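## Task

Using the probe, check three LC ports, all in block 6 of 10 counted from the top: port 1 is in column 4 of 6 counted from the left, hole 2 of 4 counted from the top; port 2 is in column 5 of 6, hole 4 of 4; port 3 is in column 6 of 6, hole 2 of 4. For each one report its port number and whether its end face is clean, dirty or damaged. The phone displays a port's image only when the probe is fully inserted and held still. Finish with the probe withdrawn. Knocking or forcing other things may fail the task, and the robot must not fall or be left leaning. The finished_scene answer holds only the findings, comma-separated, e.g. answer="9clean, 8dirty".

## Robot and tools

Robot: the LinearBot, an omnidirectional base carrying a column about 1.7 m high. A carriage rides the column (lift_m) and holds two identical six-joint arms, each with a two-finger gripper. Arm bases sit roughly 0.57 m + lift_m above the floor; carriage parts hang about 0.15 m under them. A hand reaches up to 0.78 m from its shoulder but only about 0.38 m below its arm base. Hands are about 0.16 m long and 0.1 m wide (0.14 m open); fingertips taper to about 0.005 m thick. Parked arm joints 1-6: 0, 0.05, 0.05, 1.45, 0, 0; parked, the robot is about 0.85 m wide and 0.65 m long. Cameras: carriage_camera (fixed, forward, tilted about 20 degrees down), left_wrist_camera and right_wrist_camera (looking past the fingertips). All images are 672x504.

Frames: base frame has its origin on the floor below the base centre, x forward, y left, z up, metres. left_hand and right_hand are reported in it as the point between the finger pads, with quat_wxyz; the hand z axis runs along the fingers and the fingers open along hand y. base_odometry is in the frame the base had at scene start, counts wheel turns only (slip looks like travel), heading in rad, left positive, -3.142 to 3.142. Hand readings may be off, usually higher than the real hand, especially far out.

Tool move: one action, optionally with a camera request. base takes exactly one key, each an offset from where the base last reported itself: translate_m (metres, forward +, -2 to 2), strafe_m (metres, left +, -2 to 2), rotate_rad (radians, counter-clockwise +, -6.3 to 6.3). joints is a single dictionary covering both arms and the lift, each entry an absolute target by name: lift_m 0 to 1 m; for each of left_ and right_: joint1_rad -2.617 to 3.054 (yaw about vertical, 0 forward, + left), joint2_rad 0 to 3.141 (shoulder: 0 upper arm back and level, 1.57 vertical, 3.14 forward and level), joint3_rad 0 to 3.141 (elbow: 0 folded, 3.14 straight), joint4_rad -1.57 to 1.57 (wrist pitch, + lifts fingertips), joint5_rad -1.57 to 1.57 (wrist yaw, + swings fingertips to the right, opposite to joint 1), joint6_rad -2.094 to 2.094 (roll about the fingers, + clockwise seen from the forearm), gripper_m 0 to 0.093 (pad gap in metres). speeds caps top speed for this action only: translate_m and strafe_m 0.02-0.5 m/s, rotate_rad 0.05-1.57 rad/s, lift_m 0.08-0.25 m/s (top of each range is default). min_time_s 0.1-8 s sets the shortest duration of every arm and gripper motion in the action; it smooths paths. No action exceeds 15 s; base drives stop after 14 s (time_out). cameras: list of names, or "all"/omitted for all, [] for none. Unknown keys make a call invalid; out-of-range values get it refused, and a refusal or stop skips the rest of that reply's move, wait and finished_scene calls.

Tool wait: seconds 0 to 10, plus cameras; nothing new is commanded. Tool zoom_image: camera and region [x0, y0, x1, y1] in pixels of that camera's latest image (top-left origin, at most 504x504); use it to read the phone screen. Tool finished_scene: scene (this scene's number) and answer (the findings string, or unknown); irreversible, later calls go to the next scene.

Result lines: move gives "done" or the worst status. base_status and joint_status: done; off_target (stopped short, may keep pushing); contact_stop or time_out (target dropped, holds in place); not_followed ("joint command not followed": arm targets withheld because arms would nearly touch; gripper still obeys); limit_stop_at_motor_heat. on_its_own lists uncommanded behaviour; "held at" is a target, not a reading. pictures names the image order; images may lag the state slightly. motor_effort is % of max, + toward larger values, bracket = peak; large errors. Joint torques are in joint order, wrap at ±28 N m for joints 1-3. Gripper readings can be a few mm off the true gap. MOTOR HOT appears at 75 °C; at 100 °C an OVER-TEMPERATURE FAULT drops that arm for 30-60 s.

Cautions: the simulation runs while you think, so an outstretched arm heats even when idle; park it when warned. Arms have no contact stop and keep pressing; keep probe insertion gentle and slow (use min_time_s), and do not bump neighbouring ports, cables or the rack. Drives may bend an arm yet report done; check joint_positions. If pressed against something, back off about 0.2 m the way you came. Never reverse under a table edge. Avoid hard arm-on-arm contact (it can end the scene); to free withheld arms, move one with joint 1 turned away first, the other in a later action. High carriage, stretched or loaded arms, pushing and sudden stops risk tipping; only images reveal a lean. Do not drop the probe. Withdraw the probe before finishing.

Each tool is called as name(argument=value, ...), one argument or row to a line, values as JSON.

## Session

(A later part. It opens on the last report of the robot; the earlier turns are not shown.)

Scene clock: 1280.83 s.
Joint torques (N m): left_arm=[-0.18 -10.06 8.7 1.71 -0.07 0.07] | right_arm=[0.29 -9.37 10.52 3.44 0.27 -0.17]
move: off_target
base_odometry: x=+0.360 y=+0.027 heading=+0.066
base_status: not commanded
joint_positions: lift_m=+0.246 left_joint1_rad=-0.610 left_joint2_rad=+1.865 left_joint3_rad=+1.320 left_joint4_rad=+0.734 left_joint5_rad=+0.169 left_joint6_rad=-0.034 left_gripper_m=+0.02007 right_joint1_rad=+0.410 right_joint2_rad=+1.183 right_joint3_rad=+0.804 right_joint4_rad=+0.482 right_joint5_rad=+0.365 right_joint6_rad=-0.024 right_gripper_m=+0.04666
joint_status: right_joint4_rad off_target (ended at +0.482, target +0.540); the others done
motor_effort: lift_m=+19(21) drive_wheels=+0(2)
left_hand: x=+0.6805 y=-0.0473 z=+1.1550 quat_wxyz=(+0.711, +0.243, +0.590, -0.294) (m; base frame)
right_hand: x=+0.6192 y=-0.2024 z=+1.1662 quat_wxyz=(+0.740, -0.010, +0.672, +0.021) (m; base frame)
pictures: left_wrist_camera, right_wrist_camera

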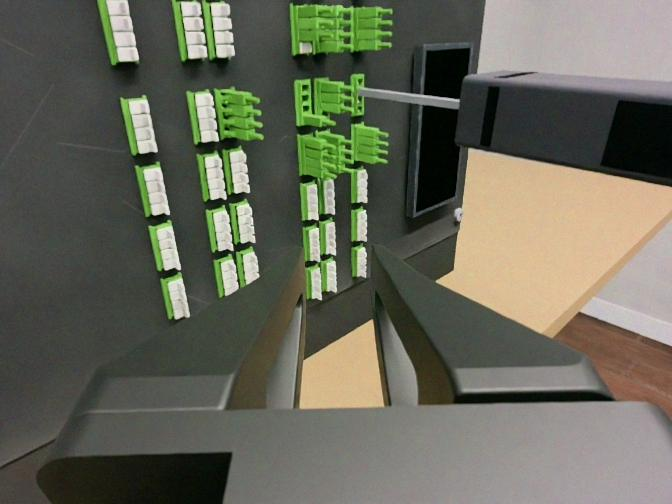

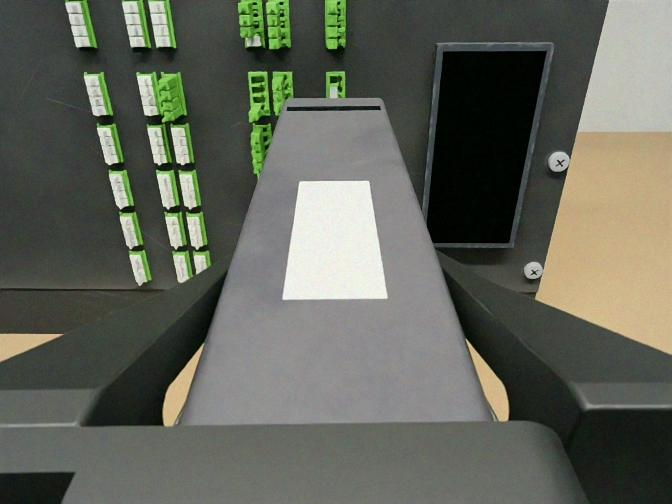

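move(
  joints={"right_joint4_rad": 0.44, "right_joint1_rad": 0.415},
  min_time_s=0.4,
  cameras=[],
)

move(
  joints={"right_joint4_rad": 0.50, "right_joint1_rad": 0.415},
  min_time_s=0.4,
  cameras=["right_wrist_camera"],
)

zoom_image(
  camera="right_wrist_camera",
  region=[322, 72, 352, 102],
)

Scene clock: 1295.30 s.
Joint torques (N m): left_arm=[-0.08 -9.85 8.85 1.7 -0.12 0.08] | right_arm=[0.4 -9.44 10.21 2.42 0.21 -0.14]
move: done
base_odometry: x=+0.360 y=+0.027 heading=+0.066
base_status: not commanded
joint_positions: lift_m=+0.246 left_joint1_rad=-0.610 left_joint2_rad=+1.865 left_joint3_rad=+1.320 left_joint4_rad=+0.734 left_joint5_rad=+0.169 left_joint6_rad=-0.034 left_gripper_m=+0.02007 right_joint1_rad=+0.410 right_joint2_rad=+1.183 right_joint3_rad=+0.809 right_joint4_rad=+0.465 right_joint5_rad=+0.365 right_joint6_rad=-0.023 right_gripper_m=+0.04666
joint_status: all done
motor_effort: lift_m=+17(21) drive_wheels=-3(6)
left_hand: x=+0.6805 y=-0.0473 z=+1.1550 quat_wxyz=(+0.711, +0.243, +0.590, -0.294) (m; base frame)
right_hand: x=+0.6196 y=-0.2022 z=+1.1646 quat_wxyz=(+0.736, -0.011, +0.676, +0.019) (m; base frame)
pictures: none
No camera images: "cameras" was empty.

Scene clock: 1296.00 s.
Joint torques (N m): left_arm=[0.08 -10.03 9.02 1.71 -0.1 0.14] | right_arm=[0.57 -9.14 10.21 3.09 0.2 -0.17]
move: done
base_odometry: x=+0.360 y=+0.027 heading=+0.066
base_status: not commanded
joint_positions: lift_m=+0.246 left_joint1_rad=-0.610 left_joint2_rad=+1.865 left_joint3_rad=+1.320 left_joint4_rad=+0.734 left_joint5_rad=+0.169 left_joint6_rad=-0.034 left_gripper_m=+0.02007 right_joint1_rad=+0.410 right_joint2_rad=+1.183 right_joint3_rad=+0.809 right_joint4_rad=+0.468 right_joint5_rad=+0.365 right_joint6_rad=-0.023 right_gripper_m=+0.04666
joint_status: all done
motor_effort: lift_m=+19(20) drive_wheels=-1(4)
left_hand: x=+0.6805 y=-0.0473 z=+1.1550 quat_wxyz=(+0.711, +0.243, +0.590, -0.294) (m; base frame)
right_hand: x=+0.6195 y=-0.2022 z=+1.1655 quat_wxyz=(+0.737, -0.011, +0.675, +0.020) (m; base frame)
pictures: right_wrist_camera

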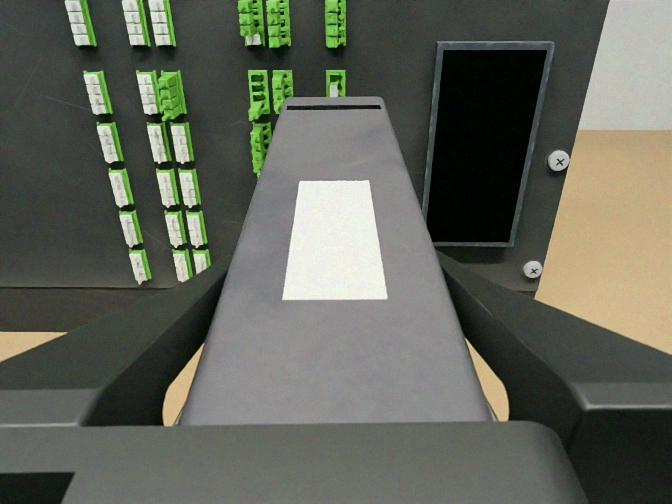

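Scaled by 16.800 from the camera's 672x504 image, which has a finer 960x720 frame.

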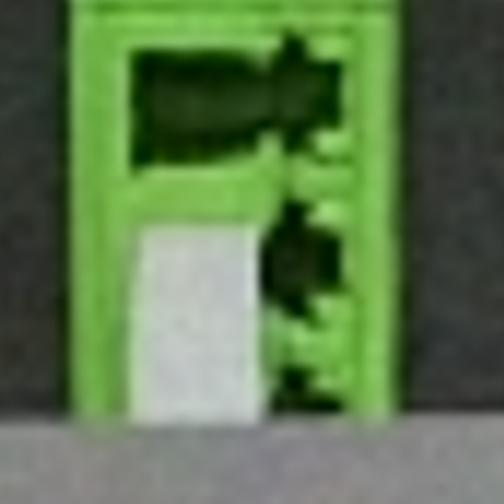

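move(
  joints={"right_joint5_rad": 0.34, "right_joint1_rad": 0.409},
  min_time_s=0.3,
  cameras=[],
)

move(
  joints={"right_joint5_rad": 0.39},
  min_time_s=0.3,
  cameras=[],
)

move(
  joints={"right_joint5_rad": 0.34, "right_joint1_rad": 0.415},
  min_time_s=0.3,
  cameras=[],
)

move(
  joints={"right_joint5_rad": 0.39, "right_joint1_rad": 0.418},
  min_time_s=0.3,
  cameras=[],
)

move(
  joints={"right_joint5_rad": 0.34, "right_joint1_rad": 0.421},
  min_time_s=0.3,
  cameras=[],
)

move(
  joints={"right_joint5_rad": 0.39, "right_joint1_rad": 0.424},
  min_time_s=0.3,
  cameras=[],
)

move(
  joints={"right_joint5_rad": 0.34, "right_joint1_rad": 0.427},
  min_time_s=0.3,
  cameras=[],
)

move(
  joints={"right_joint5_rad": 0.39, "right_joint1_rad": 0.430},
  min_time_s=0.3,
  cameras=[],
)

move(
  joints={"right_joint5_rad": 0.34, "right_joint1_rad": 0.433},
  min_time_s=0.3,
  cameras=[],
)

move(
  joints={"right_joint5_rad": 0.39, "right_joint1_rad": 0.436},
  min_time_s=0.3,
  cameras=["right_wrist_camera"],
)

Scene clock: 1307.77 s.
Joint torques (N m): left_arm=[-0.12 -9.92 8.66 1.72 -0.12 0.08] | right_arm=[0.13 -9.22 10.14 3.12 -0.13 -0.12]
move: done
base_odometry: x=+0.360 y=+0.027 heading=+0.066
base_status: not commanded
joint_positions: lift_m=+0.246 left_joint1_rad=-0.610 left_joint2_rad=+1.865 left_joint3_rad=+1.320 left_joint4_rad=+0.734 left_joint5_rad=+0.169 left_joint6_rad=-0.034 left_gripper_m=+0.02007 right_joint1_rad=+0.407 right_joint2_rad=+1.183 right_joint3_rad=+0.809 right_joint4_rad=+0.468 right_joint5_rad=+0.357 right_joint6_rad=-0.023 right_gripper_m=+0.04666
joint_status: all done
motor_effort: lift_m=+19(21) drive_wheels=+0(4)
left_hand: x=+0.6805 y=-0.0473 z=+1.1550 quat_wxyz=(+0.711, +0.243, +0.590, -0.294) (m; base frame)
right_hand: x=+0.6198 y=-0.2020 z=+1.1655 quat_wxyz=(+0.738, -0.013, +0.675, +0.022) (m; base frame)
pictures: none
No camera images: "cameras" was empty.

Scene clock: 1308.37 s.
Joint torques (N m): left_arm=[-0.1 -9.95 8.64 1.68 -0.11 0.08] | right_arm=[0.23 -9.28 10.03 3.1 0.41 -0.19]
move: off_target
base_odometry: x=+0.360 y=+0.027 heading=+0.066
base_status: not commanded
joint_positions: lift_m=+0.246 left_joint1_rad=-0.610 left_joint2_rad=+1.865 left_joint3_rad=+1.320 left_joint4_rad=+0.734 left_joint5_rad=+0.169 left_joint6_rad=-0.034 left_gripper_m=+0.02007 right_joint1_rad=+0.407 right_joint2_rad=+1.183 right_joint3_rad=+0.809 right_joint4_rad=+0.468 right_joint5_rad=+0.361 right_joint6_rad=-0.023 right_gripper_m=+0.04666
joint_status: right_joint5_rad off_target (ended at +0.361, target +0.390)
motor_effort: lift_m=+17(20) drive_wheels=-1(6)
left_hand: x=+0.6805 y=-0.0473 z=+1.1550 quat_wxyz=(+0.711, +0.243, +0.590, -0.294) (m; base frame)
right_hand: x=+0.6198 y=-0.2027 z=+1.1655 quat_wxyz=(+0.738, -0.011, +0.675, +0.020) (m; base frame)
pictures: none
No camera images: "cameras" was empty.

Scene clock: 1308.97 s.
Joint torques (N m): left_arm=[-0.12 -9.84 8.65 1.74 -0.09 0.07] | right_arm=[0.72 -9.43 10.15 3.16 -0.15 -0.17]
move: done
base_odometry: x=+0.360 y=+0.027 heading=+0.066
base_status: not commanded
joint_positions: lift_m=+0.246 left_joint1_rad=-0.610 left_joint2_rad=+1.865 left_joint3_rad=+1.320 left_joint4_rad=+0.734 left_joint5_rad=+0.169 left_joint6_rad=-0.034 left_gripper_m=+0.02007 right_joint1_rad=+0.407 right_joint2_rad=+1.183 right_joint3_rad=+0.809 right_joint4_rad=+0.468 right_joint5_rad=+0.357 right_joint6_rad=-0.023 right_gripper_m=+0.04666
joint_status: all done
motor_effort: lift_m=+20(20) drive_wheels=-5(5)
left_hand: x=+0.6805 y=-0.0473 z=+1.1550 quat_wxyz=(+0.711, +0.243, +0.590, -0.294) (m; base frame)
right_hand: x=+0.6198 y=-0.2020 z=+1.1655 quat_wxyz=(+0.738, -0.013, +0.675, +0.022) (m; base frame)
pictures: none
No camera images: "cameras" was empty.

Scene clock: 1309.57 s.
Joint torques (N m): left_arm=[-0.09 -9.96 8.69 1.66 -0.12 0.13] | right_arm=[0.95 -9.31 10.24 3.15 0.39 -0.18]
move: off_target
base_odometry: x=+0.360 y=+0.027 heading=+0.066
base_status: not commanded
joint_positions: lift_m=+0.246 left_joint1_rad=-0.610 left_joint2_rad=+1.865 left_joint3_rad=+1.320 left_joint4_rad=+0.734 left_joint5_rad=+0.169 left_joint6_rad=-0.034 left_gripper_m=+0.02007 right_joint1_rad=+0.407 right_joint2_rad=+1.183 right_joint3_rad=+0.809 right_joint4_rad=+0.468 right_joint5_rad=+0.361 right_joint6_rad=-0.023 right_gripper_m=+0.04666
joint_status: right_joint5_rad off_target (ended at +0.361, target +0.390); the others done
motor_effort: lift_m=+18(20) drive_wheels=-3(4)
left_hand: x=+0.6805 y=-0.0473 z=+1.1550 quat_wxyz=(+0.711, +0.243, +0.590, -0.294) (m; base frame)
right_hand: x=+0.6198 y=-0.2027 z=+1.1655 quat_wxyz=(+0.738, -0.011, +0.675, +0.020) (m; base frame)
pictures: none
No camera images: "cameras" was empty.

Scene clock: 1310.17 s.
Joint torques (N m): left_arm=[0.03 -9.96 8.88 1.69 -0.1 0.17] | right_arm=[1.36 -9.58 10.19 3.14 -0.08 -0.15]
move: done
base_odometry: x=+0.360 y=+0.027 heading=+0.066
base_status: not commanded
joint_positions: lift_m=+0.246 left_joint1_rad=-0.610 left_joint2_rad=+1.865 left_joint3_rad=+1.320 left_joint4_rad=+0.734 left_joint5_rad=+0.169 left_joint6_rad=-0.034 left_gripper_m=+0.02007 right_joint1_rad=+0.407 right_joint2_rad=+1.183 right_joint3_rad=+0.809 right_joint4_rad=+0.468 right_joint5_rad=+0.357 right_joint6_rad=-0.022 right_gripper_m=+0.04666
joint_status: all done
motor_effort: lift_m=+19(21) drive_wheels=+0(4)
left_hand: x=+0.6805 y=-0.0473 z=+1.1550 quat_wxyz=(+0.711, +0.243, +0.590, -0.294) (m; base frame)
right_hand: x=+0.6198 y=-0.2020 z=+1.1655 quat_wxyz=(+0.738, -0.013, +0.675, +0.022) (m; base frame)
pictures: none
No camera images: "cameras" was empty.

Scene clock: 1310.77 s.
Joint torques (N m): left_arm=[-0.29 -9.98 8.85 1.67 -0.18 0.08] | right_arm=[1.36 -9.52 10.11 3.12 0.36 -0.17]
move: off_target
base_odometry: x=+0.360 y=+0.027 heading=+0.066
base_status: not commanded
joint_positions: lift_m=+0.246 left_joint1_rad=-0.610 left_joint2_rad=+1.865 left_joint3_rad=+1.320 left_joint4_rad=+0.734 left_joint5_rad=+0.169 left_joint6_rad=-0.034 left_gripper_m=+0.02007 right_joint1_rad=+0.407 right_joint2_rad=+1.183 right_joint3_rad=+0.809 right_joint4_rad=+0.468 right_joint5_rad=+0.361 right_joint6_rad=-0.022 right_gripper_m=+0.04666
joint_status: right_joint5_rad off_target (ended at +0.361, target +0.390); the others done
motor_effort: lift_m=+19(21) drive_wheels=+1(4)
left_hand: x=+0.6805 y=-0.0473 z=+1.1550 quat_wxyz=(+0.711, +0.243, +0.590, -0.294) (m; base frame)
right_hand: x=+0.6198 y=-0.2027 z=+1.1655 quat_wxyz=(+0.738, -0.011, +0.675, +0.020) (m; base frame)
pictures: none
No camera images: "cameras" was empty.

Scene clock: 1311.37 s.
Joint torques (N m): left_arm=[-0.21 -10.02 8.83 1.73 -0.1 0.14] | right_arm=[1.98 -9.29 10.11 3.12 -0.13 -0.14]
move: off_target
base_odometry: x=+0.360 y=+0.027 heading=+0.066
base_status: not commanded
joint_positions: lift_m=+0.246 left_joint1_rad=-0.610 left_joint2_rad=+1.865 left_joint3_rad=+1.320 left_joint4_rad=+0.734 left_joint5_rad=+0.169 left_joint6_rad=-0.034 left_gripper_m=+0.02007 right_joint1_rad=+0.407 right_joint2_rad=+1.183 right_joint3_rad=+0.809 right_joint4_rad=+0.468 right_joint5_rad=+0.357 right_joint6_rad=-0.022 right_gripper_m=+0.04666
joint_status: right_joint1_rad off_target (ended at +0.407, target +0.427); the others done
motor_effort: lift_m=+18(20) drive_wheels=+0(4)
left_hand: x=+0.6805 y=-0.0473 z=+1.1550 quat_wxyz=(+0.711, +0.243, +0.590, -0.294) (m; base frame)
right_hand: x=+0.6197 y=-0.2019 z=+1.1655 quat_wxyz=(+0.738, -0.013, +0.675, +0.022) (m; base frame)
pictures: none
No camera images: "cameras" was empty.

Scene clock: 1311.97 s.
Joint torques (N m): left_arm=[-0.1 -9.84 8.64 1.73 -0.11 0.11] | right_arm=[1.96 -9.28 10 3.13 0.33 -0.15]
move: off_target
base_odometry: x=+0.360 y=+0.027 heading=+0.066
base_status: not commanded
joint_positions: lift_m=+0.246 left_joint1_rad=-0.610 left_joint2_rad=+1.865 left_joint3_rad=+1.320 left_joint4_rad=+0.734 left_joint5_rad=+0.169 left_joint6_rad=-0.034 left_gripper_m=+0.02007 right_joint1_rad=+0.409 right_joint2_rad=+1.183 right_joint3_rad=+0.809 right_joint4_rad=+0.468 right_joint5_rad=+0.364 right_joint6_rad=-0.022 right_gripper_m=+0.04666
joint_status: right_joint1_rad off_target (ended at +0.409, target +0.430); right_joint5_rad off_target (ended at +0.364, target +0.390)
motor_effort: lift_m=+22(22) drive_wheels=+0(3)
left_hand: x=+0.6805 y=-0.0473 z=+1.1550 quat_wxyz=(+0.711, +0.243, +0.590, -0.294) (m; base frame)
right_hand: x=+0.6196 y=-0.2024 z=+1.1655 quat_wxyz=(+0.737, -0.011, +0.675, +0.020) (m; base frame)
pictures: none
No camera images: "cameras" was empty.

Scene clock: 1312.57 s.
Joint torques (N m): left_arm=[-0.13 -10.09 8.87 1.69 -0.06 0.07] | right_arm=[2.25 -9.26 10.1 3.09 -0.11 -0.15]
move: off_target
base_odometry: x=+0.360 y=+0.027 heading=+0.066
base_status: not commanded
joint_positions: lift_m=+0.246 left_joint1_rad=-0.610 left_joint2_rad=+1.865 left_joint3_rad=+1.320 left_joint4_rad=+0.734 left_joint5_rad=+0.169 left_joint6_rad=-0.034 left_gripper_m=+0.02007 right_joint1_rad=+0.409 right_joint2_rad=+1.183 right_joint3_rad=+0.809 right_joint4_rad=+0.468 right_joint5_rad=+0.360 right_joint6_rad=-0.022 right_gripper_m=+0.04666
joint_status: right_joint1_rad off_target (ended at +0.409, target +0.433); the others done
motor_effort: lift_m=+18(20) drive_wheels=+0(5)
left_hand: x=+0.6805 y=-0.0473 z=+1.1550 quat_wxyz=(+0.711, +0.243, +0.590, -0.294) (m; base frame)
right_hand: x=+0.6196 y=-0.2016 z=+1.1655 quat_wxyz=(+0.737, -0.012, +0.675, +0.022) (m; base frame)
pictures: none
No camera images: "cameras" was empty.

Scene clock: 1313.17 s.
Joint torques (N m): left_arm=[-0.2 -9.68 8.88 1.65 -0.08 0.07] | right_arm=[2.47 -9.18 10.13 3.13 0.29 -0.2]
move: off_target
base_odometry: x=+0.360 y=+0.027 heading=+0.066
base_status: not commanded
joint_positions: lift_m=+0.246 left_joint1_rad=-0.610 left_joint2_rad=+1.865 left_joint3_rad=+1.320 left_joint4_rad=+0.734 left_joint5_rad=+0.169 left_joint6_rad=-0.034 left_gripper_m=+0.02007 right_joint1_rad=+0.411 right_joint2_rad=+1.183 right_joint3_rad=+0.809 right_joint4_rad=+0.469 right_joint5_rad=+0.367 right_joint6_rad=-0.022 right_gripper_m=+0.04666
joint_status: right_joint1_rad off_target (ended at +0.411, target +0.436); the others done
motor_effort: lift_m=+22(22) drive_wheels=+0(3)
left_hand: x=+0.6805 y=-0.0473 z=+1.1550 quat_wxyz=(+0.711, +0.243, +0.590, -0.294) (m; base frame)
right_hand: x=+0.6194 y=-0.2021 z=+1.1655 quat_wxyz=(+0.738, -0.010, +0.675, +0.020) (m; base frame)
pictures: right_wrist_camera

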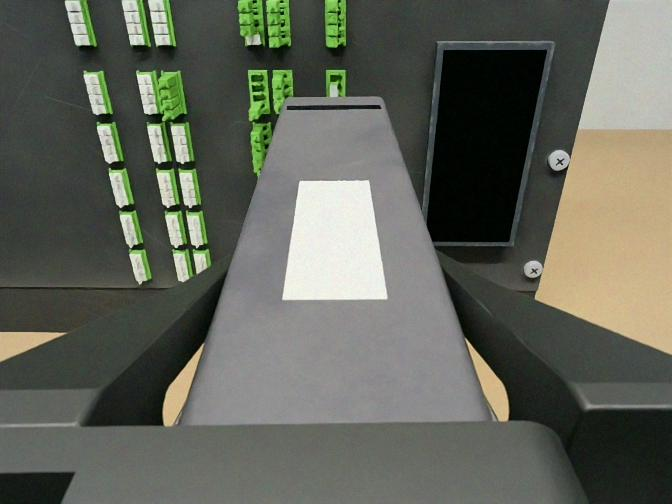

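move(
  joints={"right_joint6_rad": 0.02},
  min_time_s=0.3,
  cameras=[],
)

move(
  joints={"right_joint6_rad": -0.06},
  min_time_s=0.3,
  cameras=[],
)

move(
  joints={"right_joint6_rad": 0.04, "right_joint5_rad": 0.365},
  min_time_s=0.3,
  cameras=[],
)

move(
  joints={"right_joint6_rad": -0.08},
  min_time_s=0.3,
  cameras=[],
)

move(
  joints={"right_joint6_rad": -0.02},
  min_time_s=0.3,
  cameras=["right_wrist_camera"],
)

zoom_image(
  camera="right_wrist_camera",
  region=[322, 72, 352, 102],
)

Scene clock: 1327.60 s.
Joint torques (N m): left_arm=[0.14 -10.07 8.75 1.77 -0.12 0.11] | right_arm=[2.33 -9.33 10.11 3.09 0.34 0.08]
move: off_target
base_odometry: x=+0.360 y=+0.027 heading=+0.066
base_status: not commanded
joint_positions: lift_m=+0.246 left_joint1_rad=-0.610 left_joint2_rad=+1.865 left_joint3_rad=+1.320 left_joint4_rad=+0.734 left_joint5_rad=+0.169 left_joint6_rad=-0.034 left_gripper_m=+0.02007 right_joint1_rad=+0.411 right_joint2_rad=+1.183 right_joint3_rad=+0.809 right_joint4_rad=+0.469 right_joint5_rad=+0.367 right_joint6_rad=-0.011 right_gripper_m=+0.04666
joint_status: right_joint6_rad off_target (ended at -0.011, target +0.020)
motor_effort: lift_m=+18(22) drive_wheels=-1(5)
left_hand: x=+0.6805 y=-0.0473 z=+1.1550 quat_wxyz=(+0.711, +0.243, +0.590, -0.294) (m; base frame)
right_hand: x=+0.6194 y=-0.2021 z=+1.1655 quat_wxyz=(+0.737, -0.006, +0.675, +0.024) (m; base frame)
pictures: none
No camera images: "cameras" was empty.

Scene clock: 1328.20 s.
Joint torques (N m): left_arm=[-0.06 -9.66 8.8 1.67 -0.15 0.15] | right_arm=[2.33 -9.28 10.03 3.09 0.33 -0.47]
move: off_target
base_odometry: x=+0.360 y=+0.027 heading=+0.066
base_status: not commanded
joint_positions: lift_m=+0.246 left_joint1_rad=-0.610 left_joint2_rad=+1.865 left_joint3_rad=+1.320 left_joint4_rad=+0.734 left_joint5_rad=+0.169 left_joint6_rad=-0.034 left_gripper_m=+0.02007 right_joint1_rad=+0.411 right_joint2_rad=+1.183 right_joint3_rad=+0.809 right_joint4_rad=+0.469 right_joint5_rad=+0.367 right_joint6_rad=-0.029 right_gripper_m=+0.04666
joint_status: right_joint6_rad off_target (ended at -0.029, target -0.060)
motor_effort: lift_m=+17(20) drive_wheels=-5(5)
left_hand: x=+0.6805 y=-0.0473 z=+1.1550 quat_wxyz=(+0.711, +0.243, +0.590, -0.294) (m; base frame)
right_hand: x=+0.6194 y=-0.2021 z=+1.1655 quat_wxyz=(+0.738, -0.012, +0.675, +0.017) (m; base frame)
pictures: none
No camera images: "cameras" was empty.

Scene clock: 1328.80 s.
Joint torques (N m): left_arm=[-0.27 -9.95 8.53 1.64 -0.08 0.05] | right_arm=[2.22 -9.43 10.02 3.14 0.02 0.27]
move: off_target
base_odometry: x=+0.360 y=+0.027 heading=+0.066
base_status: not commanded
joint_positions: lift_m=+0.246 left_joint1_rad=-0.610 left_joint2_rad=+1.865 left_joint3_rad=+1.320 left_joint4_rad=+0.734 left_joint5_rad=+0.169 left_joint6_rad=-0.034 left_gripper_m=+0.02007 right_joint1_rad=+0.411 right_joint2_rad=+1.183 right_joint3_rad=+0.809 right_joint4_rad=+0.469 right_joint5_rad=+0.367 right_joint6_rad=-0.005 right_gripper_m=+0.04666
joint_status: right_joint6_rad off_target (ended at -0.005, target +0.040); the others done
motor_effort: lift_m=+19(20) drive_wheels=+1(5)
left_hand: x=+0.6805 y=-0.0473 z=+1.1550 quat_wxyz=(+0.711, +0.243, +0.590, -0.294) (m; base frame)
right_hand: x=+0.6194 y=-0.2020 z=+1.1655 quat_wxyz=(+0.737, -0.004, +0.675, +0.027) (m; base frame)
pictures: none
No camera images: "cameras" was empty.

Scene clock: 1329.40 s.
Joint torques (N m): left_arm=[-0.14 -10 8.92 1.7 -0.12 0.16] | right_arm=[2.18 -9.35 10.04 3.14 0.1 -0.68]
move: off_target
base_odometry: x=+0.360 y=+0.027 heading=+0.066
base_status: not commanded
joint_positions: lift_m=+0.246 left_joint1_rad=-0.610 left_joint2_rad=+1.865 left_joint3_rad=+1.320 left_joint4_rad=+0.734 left_joint5_rad=+0.169 left_joint6_rad=-0.034 left_gripper_m=+0.02007 right_joint1_rad=+0.411 right_joint2_rad=+1.183 right_joint3_rad=+0.809 right_joint4_rad=+0.469 right_joint5_rad=+0.366 right_joint6_rad=-0.035 right_gripper_m=+0.04666
joint_status: right_joint6_rad off_target (ended at -0.035, target -0.080)
motor_effort: lift_m=+20(22) drive_wheels=-1(4)
left_hand: x=+0.6805 y=-0.0473 z=+1.1550 quat_wxyz=(+0.711, +0.243, +0.590, -0.294) (m; base frame)
right_hand: x=+0.6194 y=-0.2019 z=+1.1655 quat_wxyz=(+0.738, -0.015, +0.675, +0.016) (m; base frame)
pictures: none
No camera images: "cameras" was empty.

Scene clock: 1330.00 s.
Joint torques (N m): left_arm=[-0.21 -9.78 8.55 1.73 -0.12 0.06] | right_arm=[2.41 -9.35 10.15 3.1 0.05 -0.18]
move: done
base_odometry: x=+0.360 y=+0.027 heading=+0.066
base_status: not commanded
joint_positions: lift_m=+0.246 left_joint1_rad=-0.610 left_joint2_rad=+1.865 left_joint3_rad=+1.320 left_joint4_rad=+0.734 left_joint5_rad=+0.169 left_joint6_rad=-0.034 left_gripper_m=+0.02007 right_joint1_rad=+0.411 right_joint2_rad=+1.183 right_joint3_rad=+0.809 right_joint4_rad=+0.469 right_joint5_rad=+0.366 right_joint6_rad=-0.025 right_gripper_m=+0.04666
joint_status: all done
motor_effort: lift_m=+20(20) drive_wheels=-4(5)
left_hand: x=+0.6805 y=-0.0473 z=+1.1550 quat_wxyz=(+0.711, +0.243, +0.590, -0.294) (m; base frame)
right_hand: x=+0.6194 y=-0.2019 z=+1.1655 quat_wxyz=(+0.738, -0.011, +0.675, +0.019) (m; base frame)
pictures: right_wrist_camera

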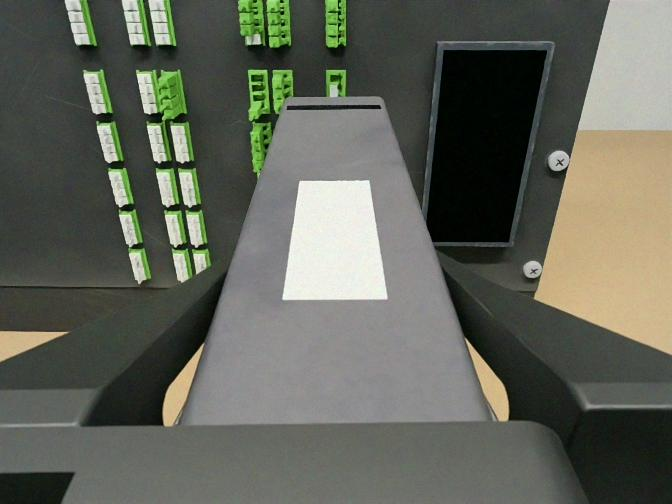

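Scaled by 16.800 from the camera's 672x504 image, which has a finer 960x720 frame.

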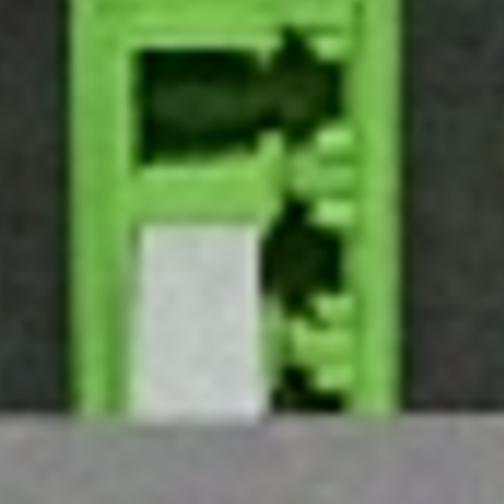

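move(
  base={"translate_m": -0.004},
  joints={"lift_m": 0.2500, "right_joint6_rad": -0.05},
  speeds={"translate_m": 0.02},
  cameras=[],
)

move(
  joints={"lift_m": 0.2420, "right_joint6_rad": 0.01},
  cameras=[],
)

move(
  joints={"lift_m": 0.2520, "right_joint6_rad": -0.02, "right_joint5_rad": 0.34},
  cameras=[],
)

move(
  joints={"lift_m": 0.2440, "right_joint5_rad": 0.39},
  cameras=["right_wrist_camera"],
)

zoom_image(
  camera="right_wrist_camera",
  region=[322, 72, 352, 102],
)

Scene clock: 1357.57 s.
Joint torques (N m): left_arm=[-0.14 -9.98 8.76 1.63 -0.09 0.14] | right_arm=[0.69 -6.53 10.19 3.34 -0.04 -0.34]
move: done
base_odometry: x=+0.356 y=+0.027 heading=+0.066
base_status: done
joint_positions: lift_m=+0.250 left_joint1_rad=-0.611 left_joint2_rad=+1.865 left_joint3_rad=+1.320 left_joint4_rad=+0.735 left_joint5_rad=+0.169 left_joint6_rad=-0.034 left_gripper_m=+0.02007 right_joint1_rad=+0.429 right_joint2_rad=+1.154 right_joint3_rad=+0.809 right_joint4_rad=+0.447 right_joint5_rad=+0.372 right_joint6_rad=-0.038 right_gripper_m=+0.04666
joint_status: all done
motor_effort: lift_m=+22(26) drive_wheels=+3(8)
left_hand: x=+0.6801 y=-0.0478 z=+1.1595 quat_wxyz=(+0.712, +0.243, +0.590, -0.295) (m; base frame)
right_hand: x=+0.6117 y=-0.1983 z=+1.1755 quat_wxyz=(+0.740, -0.019, +0.672, +0.020) (m; base frame)
pictures: none
No camera images: "cameras" was empty.

Scene clock: 1358.10 s.
Joint torques (N m): left_arm=[-0.01 -10.14 8.69 1.72 -0.09 0.04] | right_arm=[0.58 -6.34 10.1 3.44 0 -0.07]
move: done
base_odometry: x=+0.356 y=+0.027 heading=+0.066
base_status: not commanded
joint_positions: lift_m=+0.242 left_joint1_rad=-0.611 left_joint2_rad=+1.866 left_joint3_rad=+1.320 left_joint4_rad=+0.731 left_joint5_rad=+0.169 left_joint6_rad=-0.034 left_gripper_m=+0.02007 right_joint1_rad=+0.429 right_joint2_rad=+1.153 right_joint3_rad=+0.809 right_joint4_rad=+0.440 right_joint5_rad=+0.372 right_joint6_rad=-0.003 right_gripper_m=+0.04666
joint_status: all done
motor_effort: lift_m=+19(21) drive_wheels=+1(4)
left_hand: x=+0.6805 y=-0.0481 z=+1.1502 quat_wxyz=(+0.710, +0.243, +0.592, -0.294) (m; base frame)
right_hand: x=+0.6117 y=-0.1984 z=+1.1665 quat_wxyz=(+0.737, -0.008, +0.675, +0.032) (m; base frame)
pictures: none
No camera images: "cameras" was empty.

Scene clock: 1358.63 s.
Joint torques (N m): left_arm=[-0.13 -10.19 8.64 1.66 -0.09 0.1] | right_arm=[0.49 -6.13 10.32 3.57 -0.05 -0.32]
move: done
base_odometry: x=+0.356 y=+0.027 heading=+0.066
base_status: not commanded
joint_positions: lift_m=+0.252 left_joint1_rad=-0.611 left_joint2_rad=+1.868 left_joint3_rad=+1.323 left_joint4_rad=+0.736 left_joint5_rad=+0.169 left_joint6_rad=-0.034 left_gripper_m=+0.02007 right_joint1_rad=+0.429 right_joint2_rad=+1.149 right_joint3_rad=+0.808 right_joint4_rad=+0.442 right_joint5_rad=+0.351 right_joint6_rad=-0.008 right_gripper_m=+0.04666
joint_status: all done
motor_effort: lift_m=+22(28) drive_wheels=+6(6)
left_hand: x=+0.6806 y=-0.0481 z=+1.1616 quat_wxyz=(+0.712, +0.243, +0.589, -0.295) (m; base frame)
right_hand: x=+0.6106 y=-0.1951 z=+1.1774 quat_wxyz=(+0.739, -0.017, +0.673, +0.038) (m; base frame)
pictures: none
No camera images: "cameras" was empty.

Scene clock: 1359.17 s.
Joint torques (N m): left_arm=[-0.01 -10.37 8.35 1.7 -0.11 0.1] | right_arm=[0.47 -5.9 10.21 3.41 0.15 -0.3]
move: done
base_odometry: x=+0.356 y=+0.027 heading=+0.066
base_status: not commanded
joint_positions: lift_m=+0.244 left_joint1_rad=-0.611 left_joint2_rad=+1.869 left_joint3_rad=+1.323 left_joint4_rad=+0.732 left_joint5_rad=+0.169 left_joint6_rad=-0.034 left_gripper_m=+0.02007 right_joint1_rad=+0.429 right_joint2_rad=+1.148 right_joint3_rad=+0.808 right_joint4_rad=+0.441 right_joint5_rad=+0.382 right_joint6_rad=-0.009 right_gripper_m=+0.04666
joint_status: all done
motor_effort: lift_m=+18(21) drive_wheels=+3(5)
left_hand: x=+0.6810 y=-0.0484 z=+1.1521 quat_wxyz=(+0.710, +0.243, +0.591, -0.294) (m; base frame)
right_hand: x=+0.6106 y=-0.2004 z=+1.1697 quat_wxyz=(+0.739, -0.006, +0.673, +0.028) (m; base frame)
pictures: right_wrist_camera

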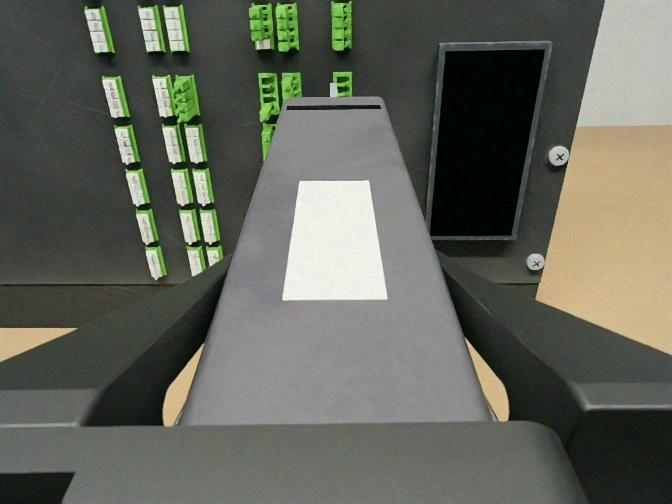

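Scaled by 16.800 from the camera's 672x504 image, which has a finer 960x720 frame.

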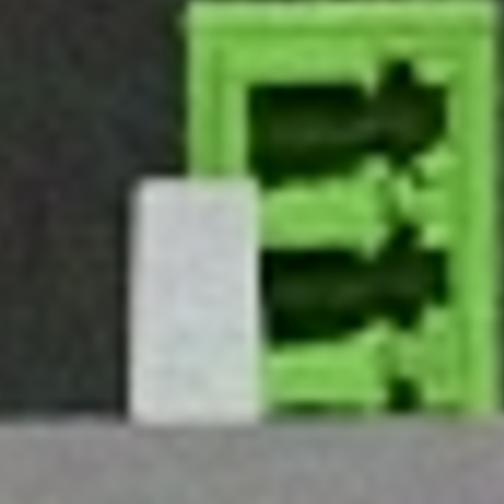

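move(
  base={"translate_m": -0.04},
  joints={"right_joint1_rad": 0.428, "right_joint6_rad": -0.02, "right_joint4_rad": 0.49, "right_joint3_rad": 0.815},
  speeds={"translate_m": 0.04},
  min_time_s=1,
  cameras=["right_wrist_camera","left_wrist_camera"],
)

zoom_image(
  camera="left_wrist_camera",
  region=[330, 40, 530, 190],
)

zoom_image(
  camera="right_wrist_camera",
  region=[322, 72, 352, 102],
)

Scene clock: 1370.53 s.
Joint torques (N m): left_arm=[-0.08 -10.14 8.53 1.77 -0.13 0.12] | right_arm=[-0.43 -5.75 10 3.36 0.18 -0.36]
move: off_target
base_odometry: x=+0.316 y=+0.024 heading=+0.066
base_status: done
joint_positions: lift_m=+0.244 left_joint1_rad=-0.611 left_joint2_rad=+1.869 left_joint3_rad=+1.323 left_joint4_rad=+0.732 left_joint5_rad=+0.169 left_joint6_rad=-0.034 left_gripper_m=+0.02007 right_joint1_rad=+0.429 right_joint2_rad=+1.148 right_joint3_rad=+0.808 right_joint4_rad=+0.438 right_joint5_rad=+0.384 right_joint6_rad=-0.009 right_gripper_m=+0.04666
joint_status: right_joint4_rad off_target (ended at +0.439, target +0.490); the others done
motor_effort: lift_m=+19(22) drive_wheels=+2(9)
left_hand: x=+0.6812 y=-0.0483 z=+1.1521 quat_wxyz=(+0.710, +0.243, +0.591, -0.294) (m; base frame)
right_hand: x=+0.6106 y=-0.2008 z=+1.1692 quat_wxyz=(+0.738, -0.005, +0.674, +0.027) (m; base frame)
pictures: left_wrist_camera, right_wrist_camera

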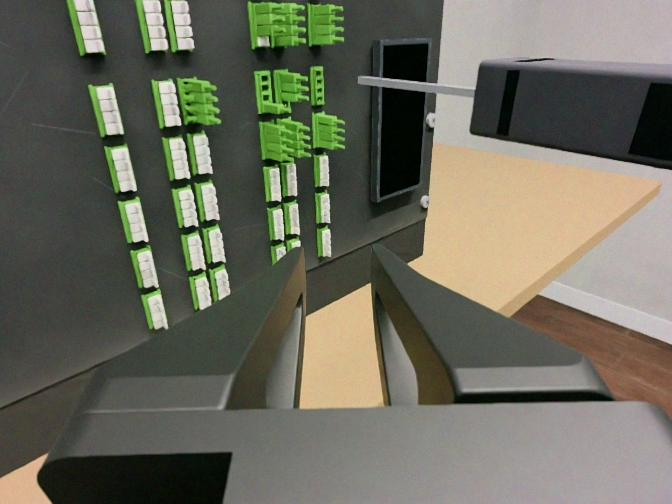

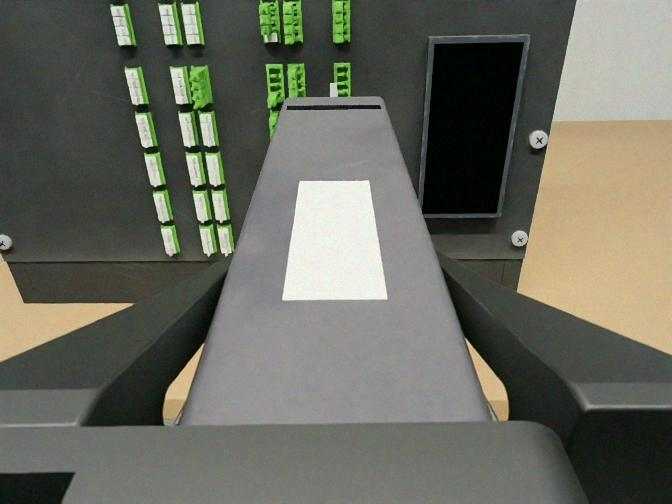

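Scaled by 2.520 from the camera's 672x504 image, which has a finer 960x720 frame.

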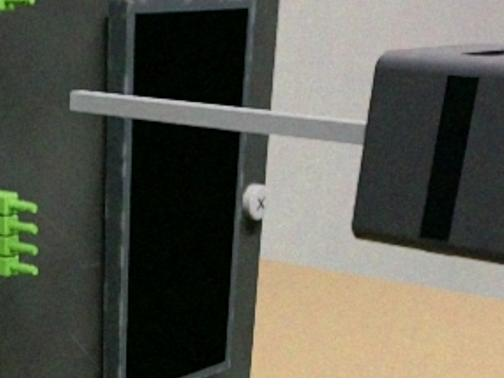

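Scaled by 16.800 from the camera's 672x504 image, which has a finer 960x720 frame.

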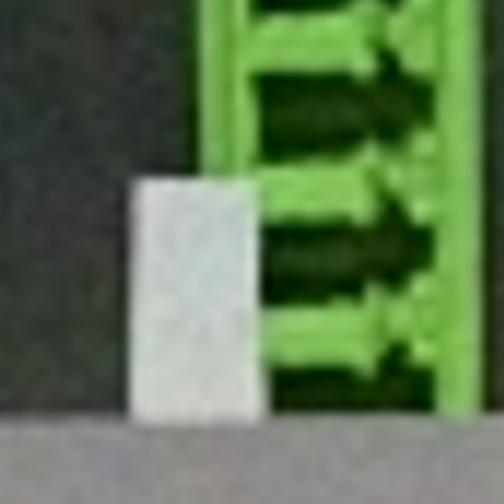

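move(
  base={"translate_m": -0.015},
  joints={"right_joint1_rad": 0.428, "right_joint6_rad": -0.035, "right_joint4_rad": 0.455, "right_joint5_rad": 0.39},
  speeds={"translate_m": 0.04},
  min_time_s=1,
  cameras=[],
)

move(
  base={"translate_m": 0.015},
  speeds={"translate_m": 0.03},
  cameras=["right_wrist_camera", "left_wrist_camera"],
)

zoom_image(
  camera="right_wrist_camera",
  region=[322, 72, 352, 102],
)

zoom_image(
  camera="right_wrist_camera",
  region=[250, 0, 370, 120],
)

zoom_image(
  camera="left_wrist_camera",
  region=[350, 60, 420, 130],
)

zoom_image(
  camera="left_wrist_camera",
  region=[420, 60, 490, 130],
)

Scene clock: 1402.40 s.
Joint torques (N m): left_arm=[-0.1 -10.26 8.73 1.73 -0.11 0.11] | right_arm=[-0.27 -5.83 9.66 3.29 0.15 -0.28]
move: off_target
base_odometry: x=+0.301 y=+0.023 heading=+0.066
base_status: done
joint_positions: lift_m=+0.244 left_joint1_rad=-0.611 left_joint2_rad=+1.869 left_joint3_rad=+1.323 left_joint4_rad=+0.732 left_joint5_rad=+0.169 left_joint6_rad=-0.034 left_gripper_m=+0.02007 right_joint1_rad=+0.429 right_joint2_rad=+1.148 right_joint3_rad=+0.808 right_joint4_rad=+0.410 right_joint5_rad=+0.384 right_joint6_rad=-0.023 right_gripper_m=+0.04666
joint_status: right_joint4_rad off_target (ended at +0.410, target +0.455); the others done
motor_effort: lift_m=+21(22) drive_wheels=+3(7)
left_hand: x=+0.6813 y=-0.0481 z=+1.1521 quat_wxyz=(+0.710, +0.243, +0.591, -0.294) (m; base frame)
right_hand: x=+0.6111 y=-0.2006 z=+1.1625 quat_wxyz=(+0.729, -0.014, +0.684, +0.017) (m; base frame)
pictures: none
No camera images: "cameras" was empty.

Scene clock: 1403.33 s.
Joint torques (N m): left_arm=[-0.02 -10.44 8.21 1.72 -0.12 0.12] | right_arm=[-0.38 -6.22 9.8 3.38 0.09 -0.31]
move: done
base_odometry: x=+0.316 y=+0.024 heading=+0.066
base_status: done
joint_positions: lift_m=+0.244 left_joint1_rad=-0.610 left_joint2_rad=+1.869 left_joint3_rad=+1.323 left_joint4_rad=+0.732 left_joint5_rad=+0.169 left_joint6_rad=-0.034 left_gripper_m=+0.02007 right_joint1_rad=+0.429 right_joint2_rad=+1.148 right_joint3_rad=+0.808 right_joint4_rad=+0.404 right_joint5_rad=+0.384 right_joint6_rad=-0.023 right_gripper_m=+0.04666
joint_status: not commanded
motor_effort: lift_m=+20(22) drive_wheels=-1(8)
left_hand: x=+0.6816 y=-0.0477 z=+1.1521 quat_wxyz=(+0.711, +0.243, +0.591, -0.294) (m; base frame)
right_hand: x=+0.6112 y=-0.2006 z=+1.1612 quat_wxyz=(+0.728, -0.015, +0.686, +0.016) (m; base frame)
pictures: left_wrist_camera, right_wrist_camera

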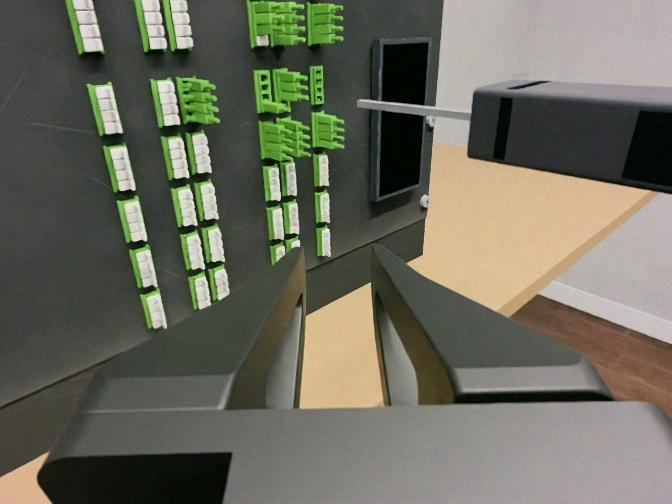

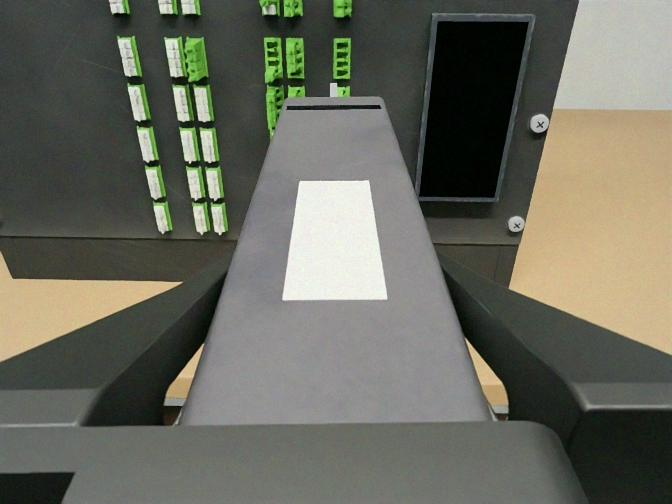

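Scaled by 16.800 from the camera's 672x504 image, which has a finer 960x720 frame.

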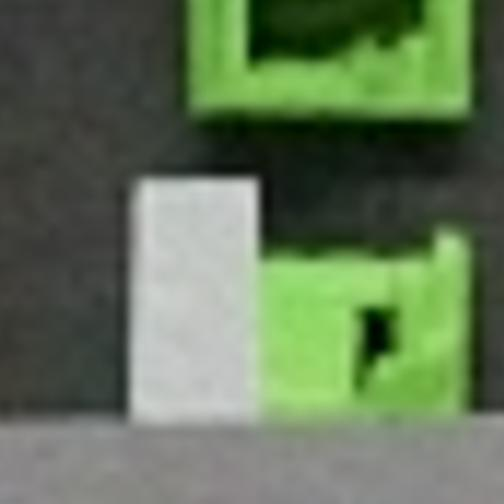

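Scaled by 4.200 from the camera's 672x504 image, which has a finer 960x720 frame.

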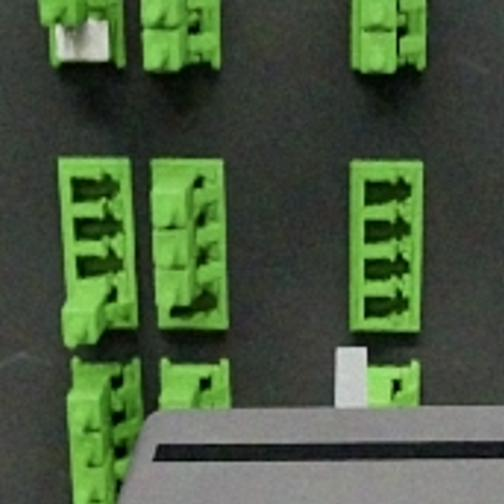

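Scaled by 7.200 from the camera's 672x504 image, which has a finer 960x720 frame.

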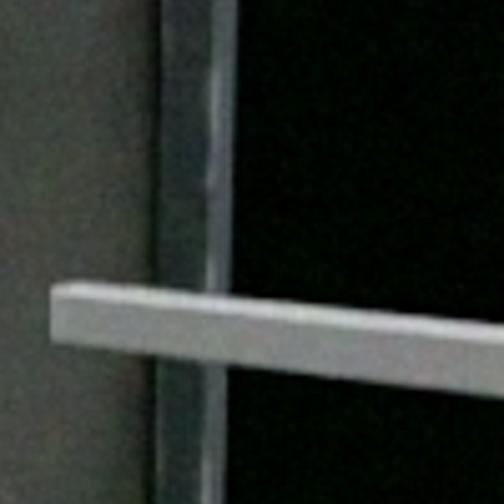

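Scaled by 7.200 from the camera's 672x504 image, which has a finer 960x720 frame.

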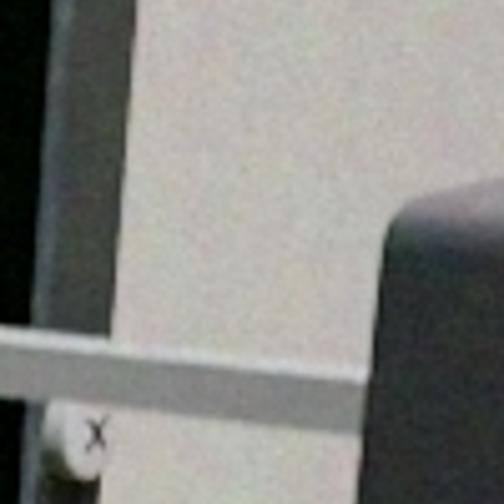

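move(
  base={"translate_m": -0.14},
  joints={"right_joint6_rad": -0.02, "right_joint4_rad": 0.475, "right_joint5_rad": 0.39},
  speeds={"translate_m": 0.06},
  min_time_s=1,
  cameras=[],
)

move(
  base={"translate_m": 0.025},
  speeds={"translate_m": 0.03},
  cameras=["right_wrist_camera", "left_wrist_camera", "carriage_camera"],
)

zoom_image(
  camera="right_wrist_camera",
  region=[322, 72, 352, 102],
)

zoom_image(
  camera="right_wrist_camera",
  region=[260, 0, 380, 120],
)

zoom_image(
  camera="right_wrist_camera",
  region=[400, 0, 560, 160],
)

zoom_image(
  camera="right_wrist_camera",
  region=[120, 0, 280, 160],
)

Scene clock: 1415.20 s.
Joint torques (N m): left_arm=[0.03 -10.52 8.51 1.75 -0.08 0.09] | right_arm=[-0.44 -5.85 9.81 3.57 0.1 -0.16]
move: off_target
base_odometry: x=+0.177 y=+0.015 heading=+0.066
base_status: done
joint_positions: lift_m=+0.244 left_joint1_rad=-0.610 left_joint2_rad=+1.869 left_joint3_rad=+1.323 left_joint4_rad=+0.732 left_joint5_rad=+0.169 left_joint6_rad=-0.034 left_gripper_m=+0.02007 right_joint1_rad=+0.429 right_joint2_rad=+1.148 right_joint3_rad=+0.808 right_joint4_rad=+0.407 right_joint5_rad=+0.386 right_joint6_rad=-0.023 right_gripper_m=+0.04666
joint_status: right_joint4_rad off_target (ended at +0.407, target +0.475); the others done
motor_effort: lift_m=+20(23) drive_wheels=+4(9)
left_hand: x=+0.6814 y=-0.0479 z=+1.1521 quat_wxyz=(+0.711, +0.243, +0.591, -0.294) (m; base frame)
right_hand: x=+0.6112 y=-0.2009 z=+1.1618 quat_wxyz=(+0.728, -0.014, +0.685, +0.016) (m; base frame)
pictures: none
No camera images: "cameras" was empty.

Scene clock: 1416.53 s.
Joint torques (N m): left_arm=[-0.23 -10.62 8.42 1.74 -0.15 0.09] | right_arm=[-0.18 -5.91 9.85 3.49 0.09 -0.21]
move: done
base_odometry: x=+0.201 y=+0.016 heading=+0.066
base_status: done
joint_positions: lift_m=+0.244 left_joint1_rad=-0.609 left_joint2_rad=+1.869 left_joint3_rad=+1.323 left_joint4_rad=+0.732 left_joint5_rad=+0.168 left_joint6_rad=-0.034 left_gripper_m=+0.02007 right_joint1_rad=+0.429 right_joint2_rad=+1.148 right_joint3_rad=+0.808 right_joint4_rad=+0.413 right_joint5_rad=+0.386 right_joint6_rad=-0.023 right_gripper_m=+0.04666
joint_status: not commanded
motor_effort: lift_m=+20(22) drive_wheels=+3(8)
left_hand: x=+0.6819 y=-0.0473 z=+1.1522 quat_wxyz=(+0.711, +0.242, +0.592, -0.293) (m; base frame)
right_hand: x=+0.6111 y=-0.2009 z=+1.1633 quat_wxyz=(+0.730, -0.013, +0.683, +0.017) (m; base frame)
pictures: carriage_camera, left_wrist_camera, right_wrist_camera

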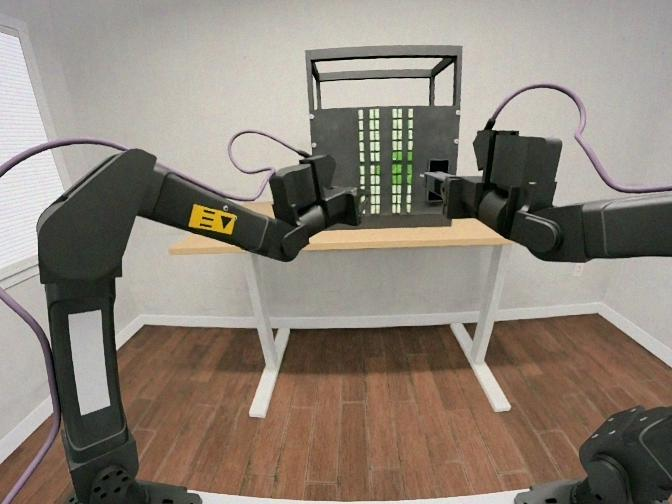

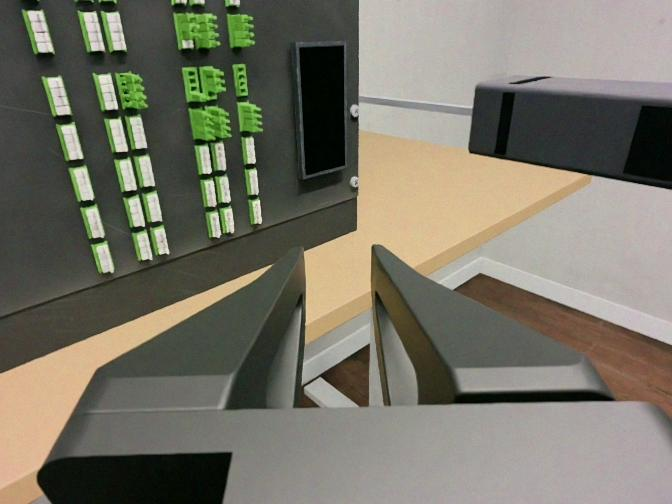

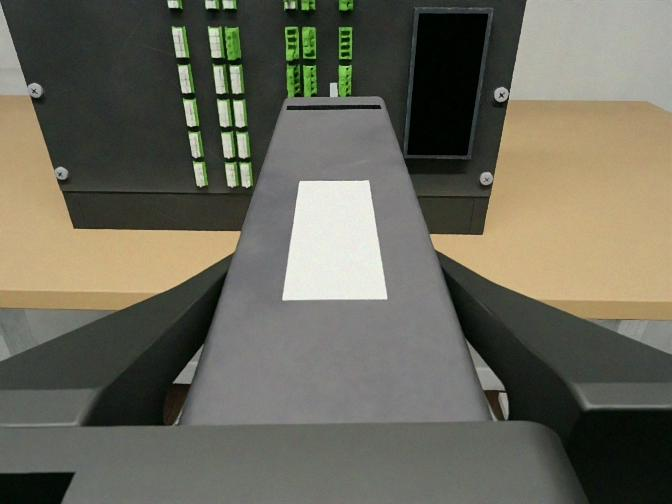

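Scaled by 16.800 from the camera's 672x504 image, which has a finer 960x720 frame.

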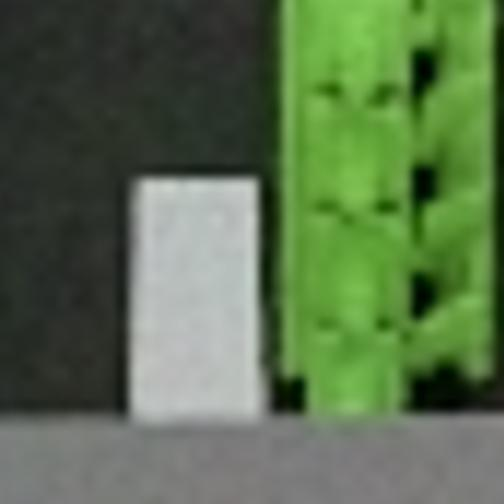

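Scaled by 4.200 from the camera's 672x504 image, which has a finer 960x720 frame.

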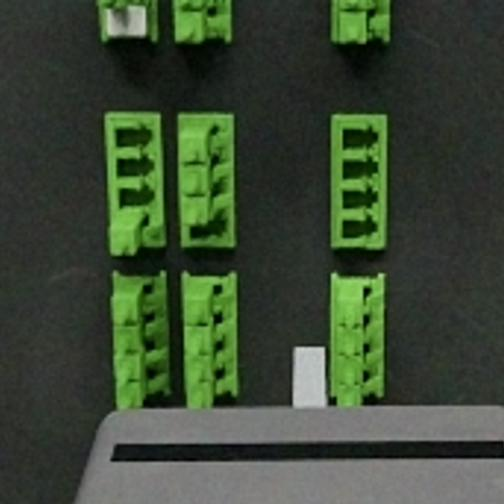

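Scaled by 3.150 from the camera's 672x504 image, which has a finer 960x720 frame.

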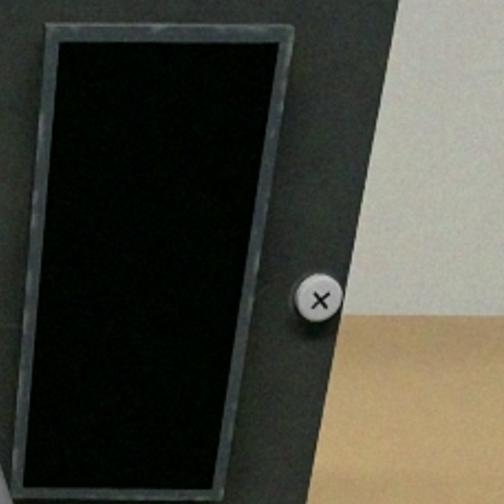

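Scaled by 3.150 from the camera's 672x504 image, which has a finer 960x720 frame.

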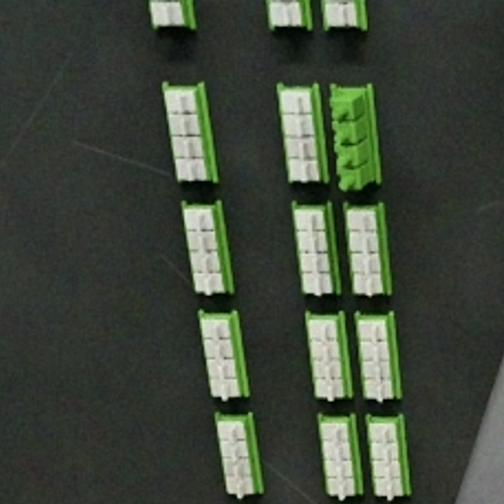

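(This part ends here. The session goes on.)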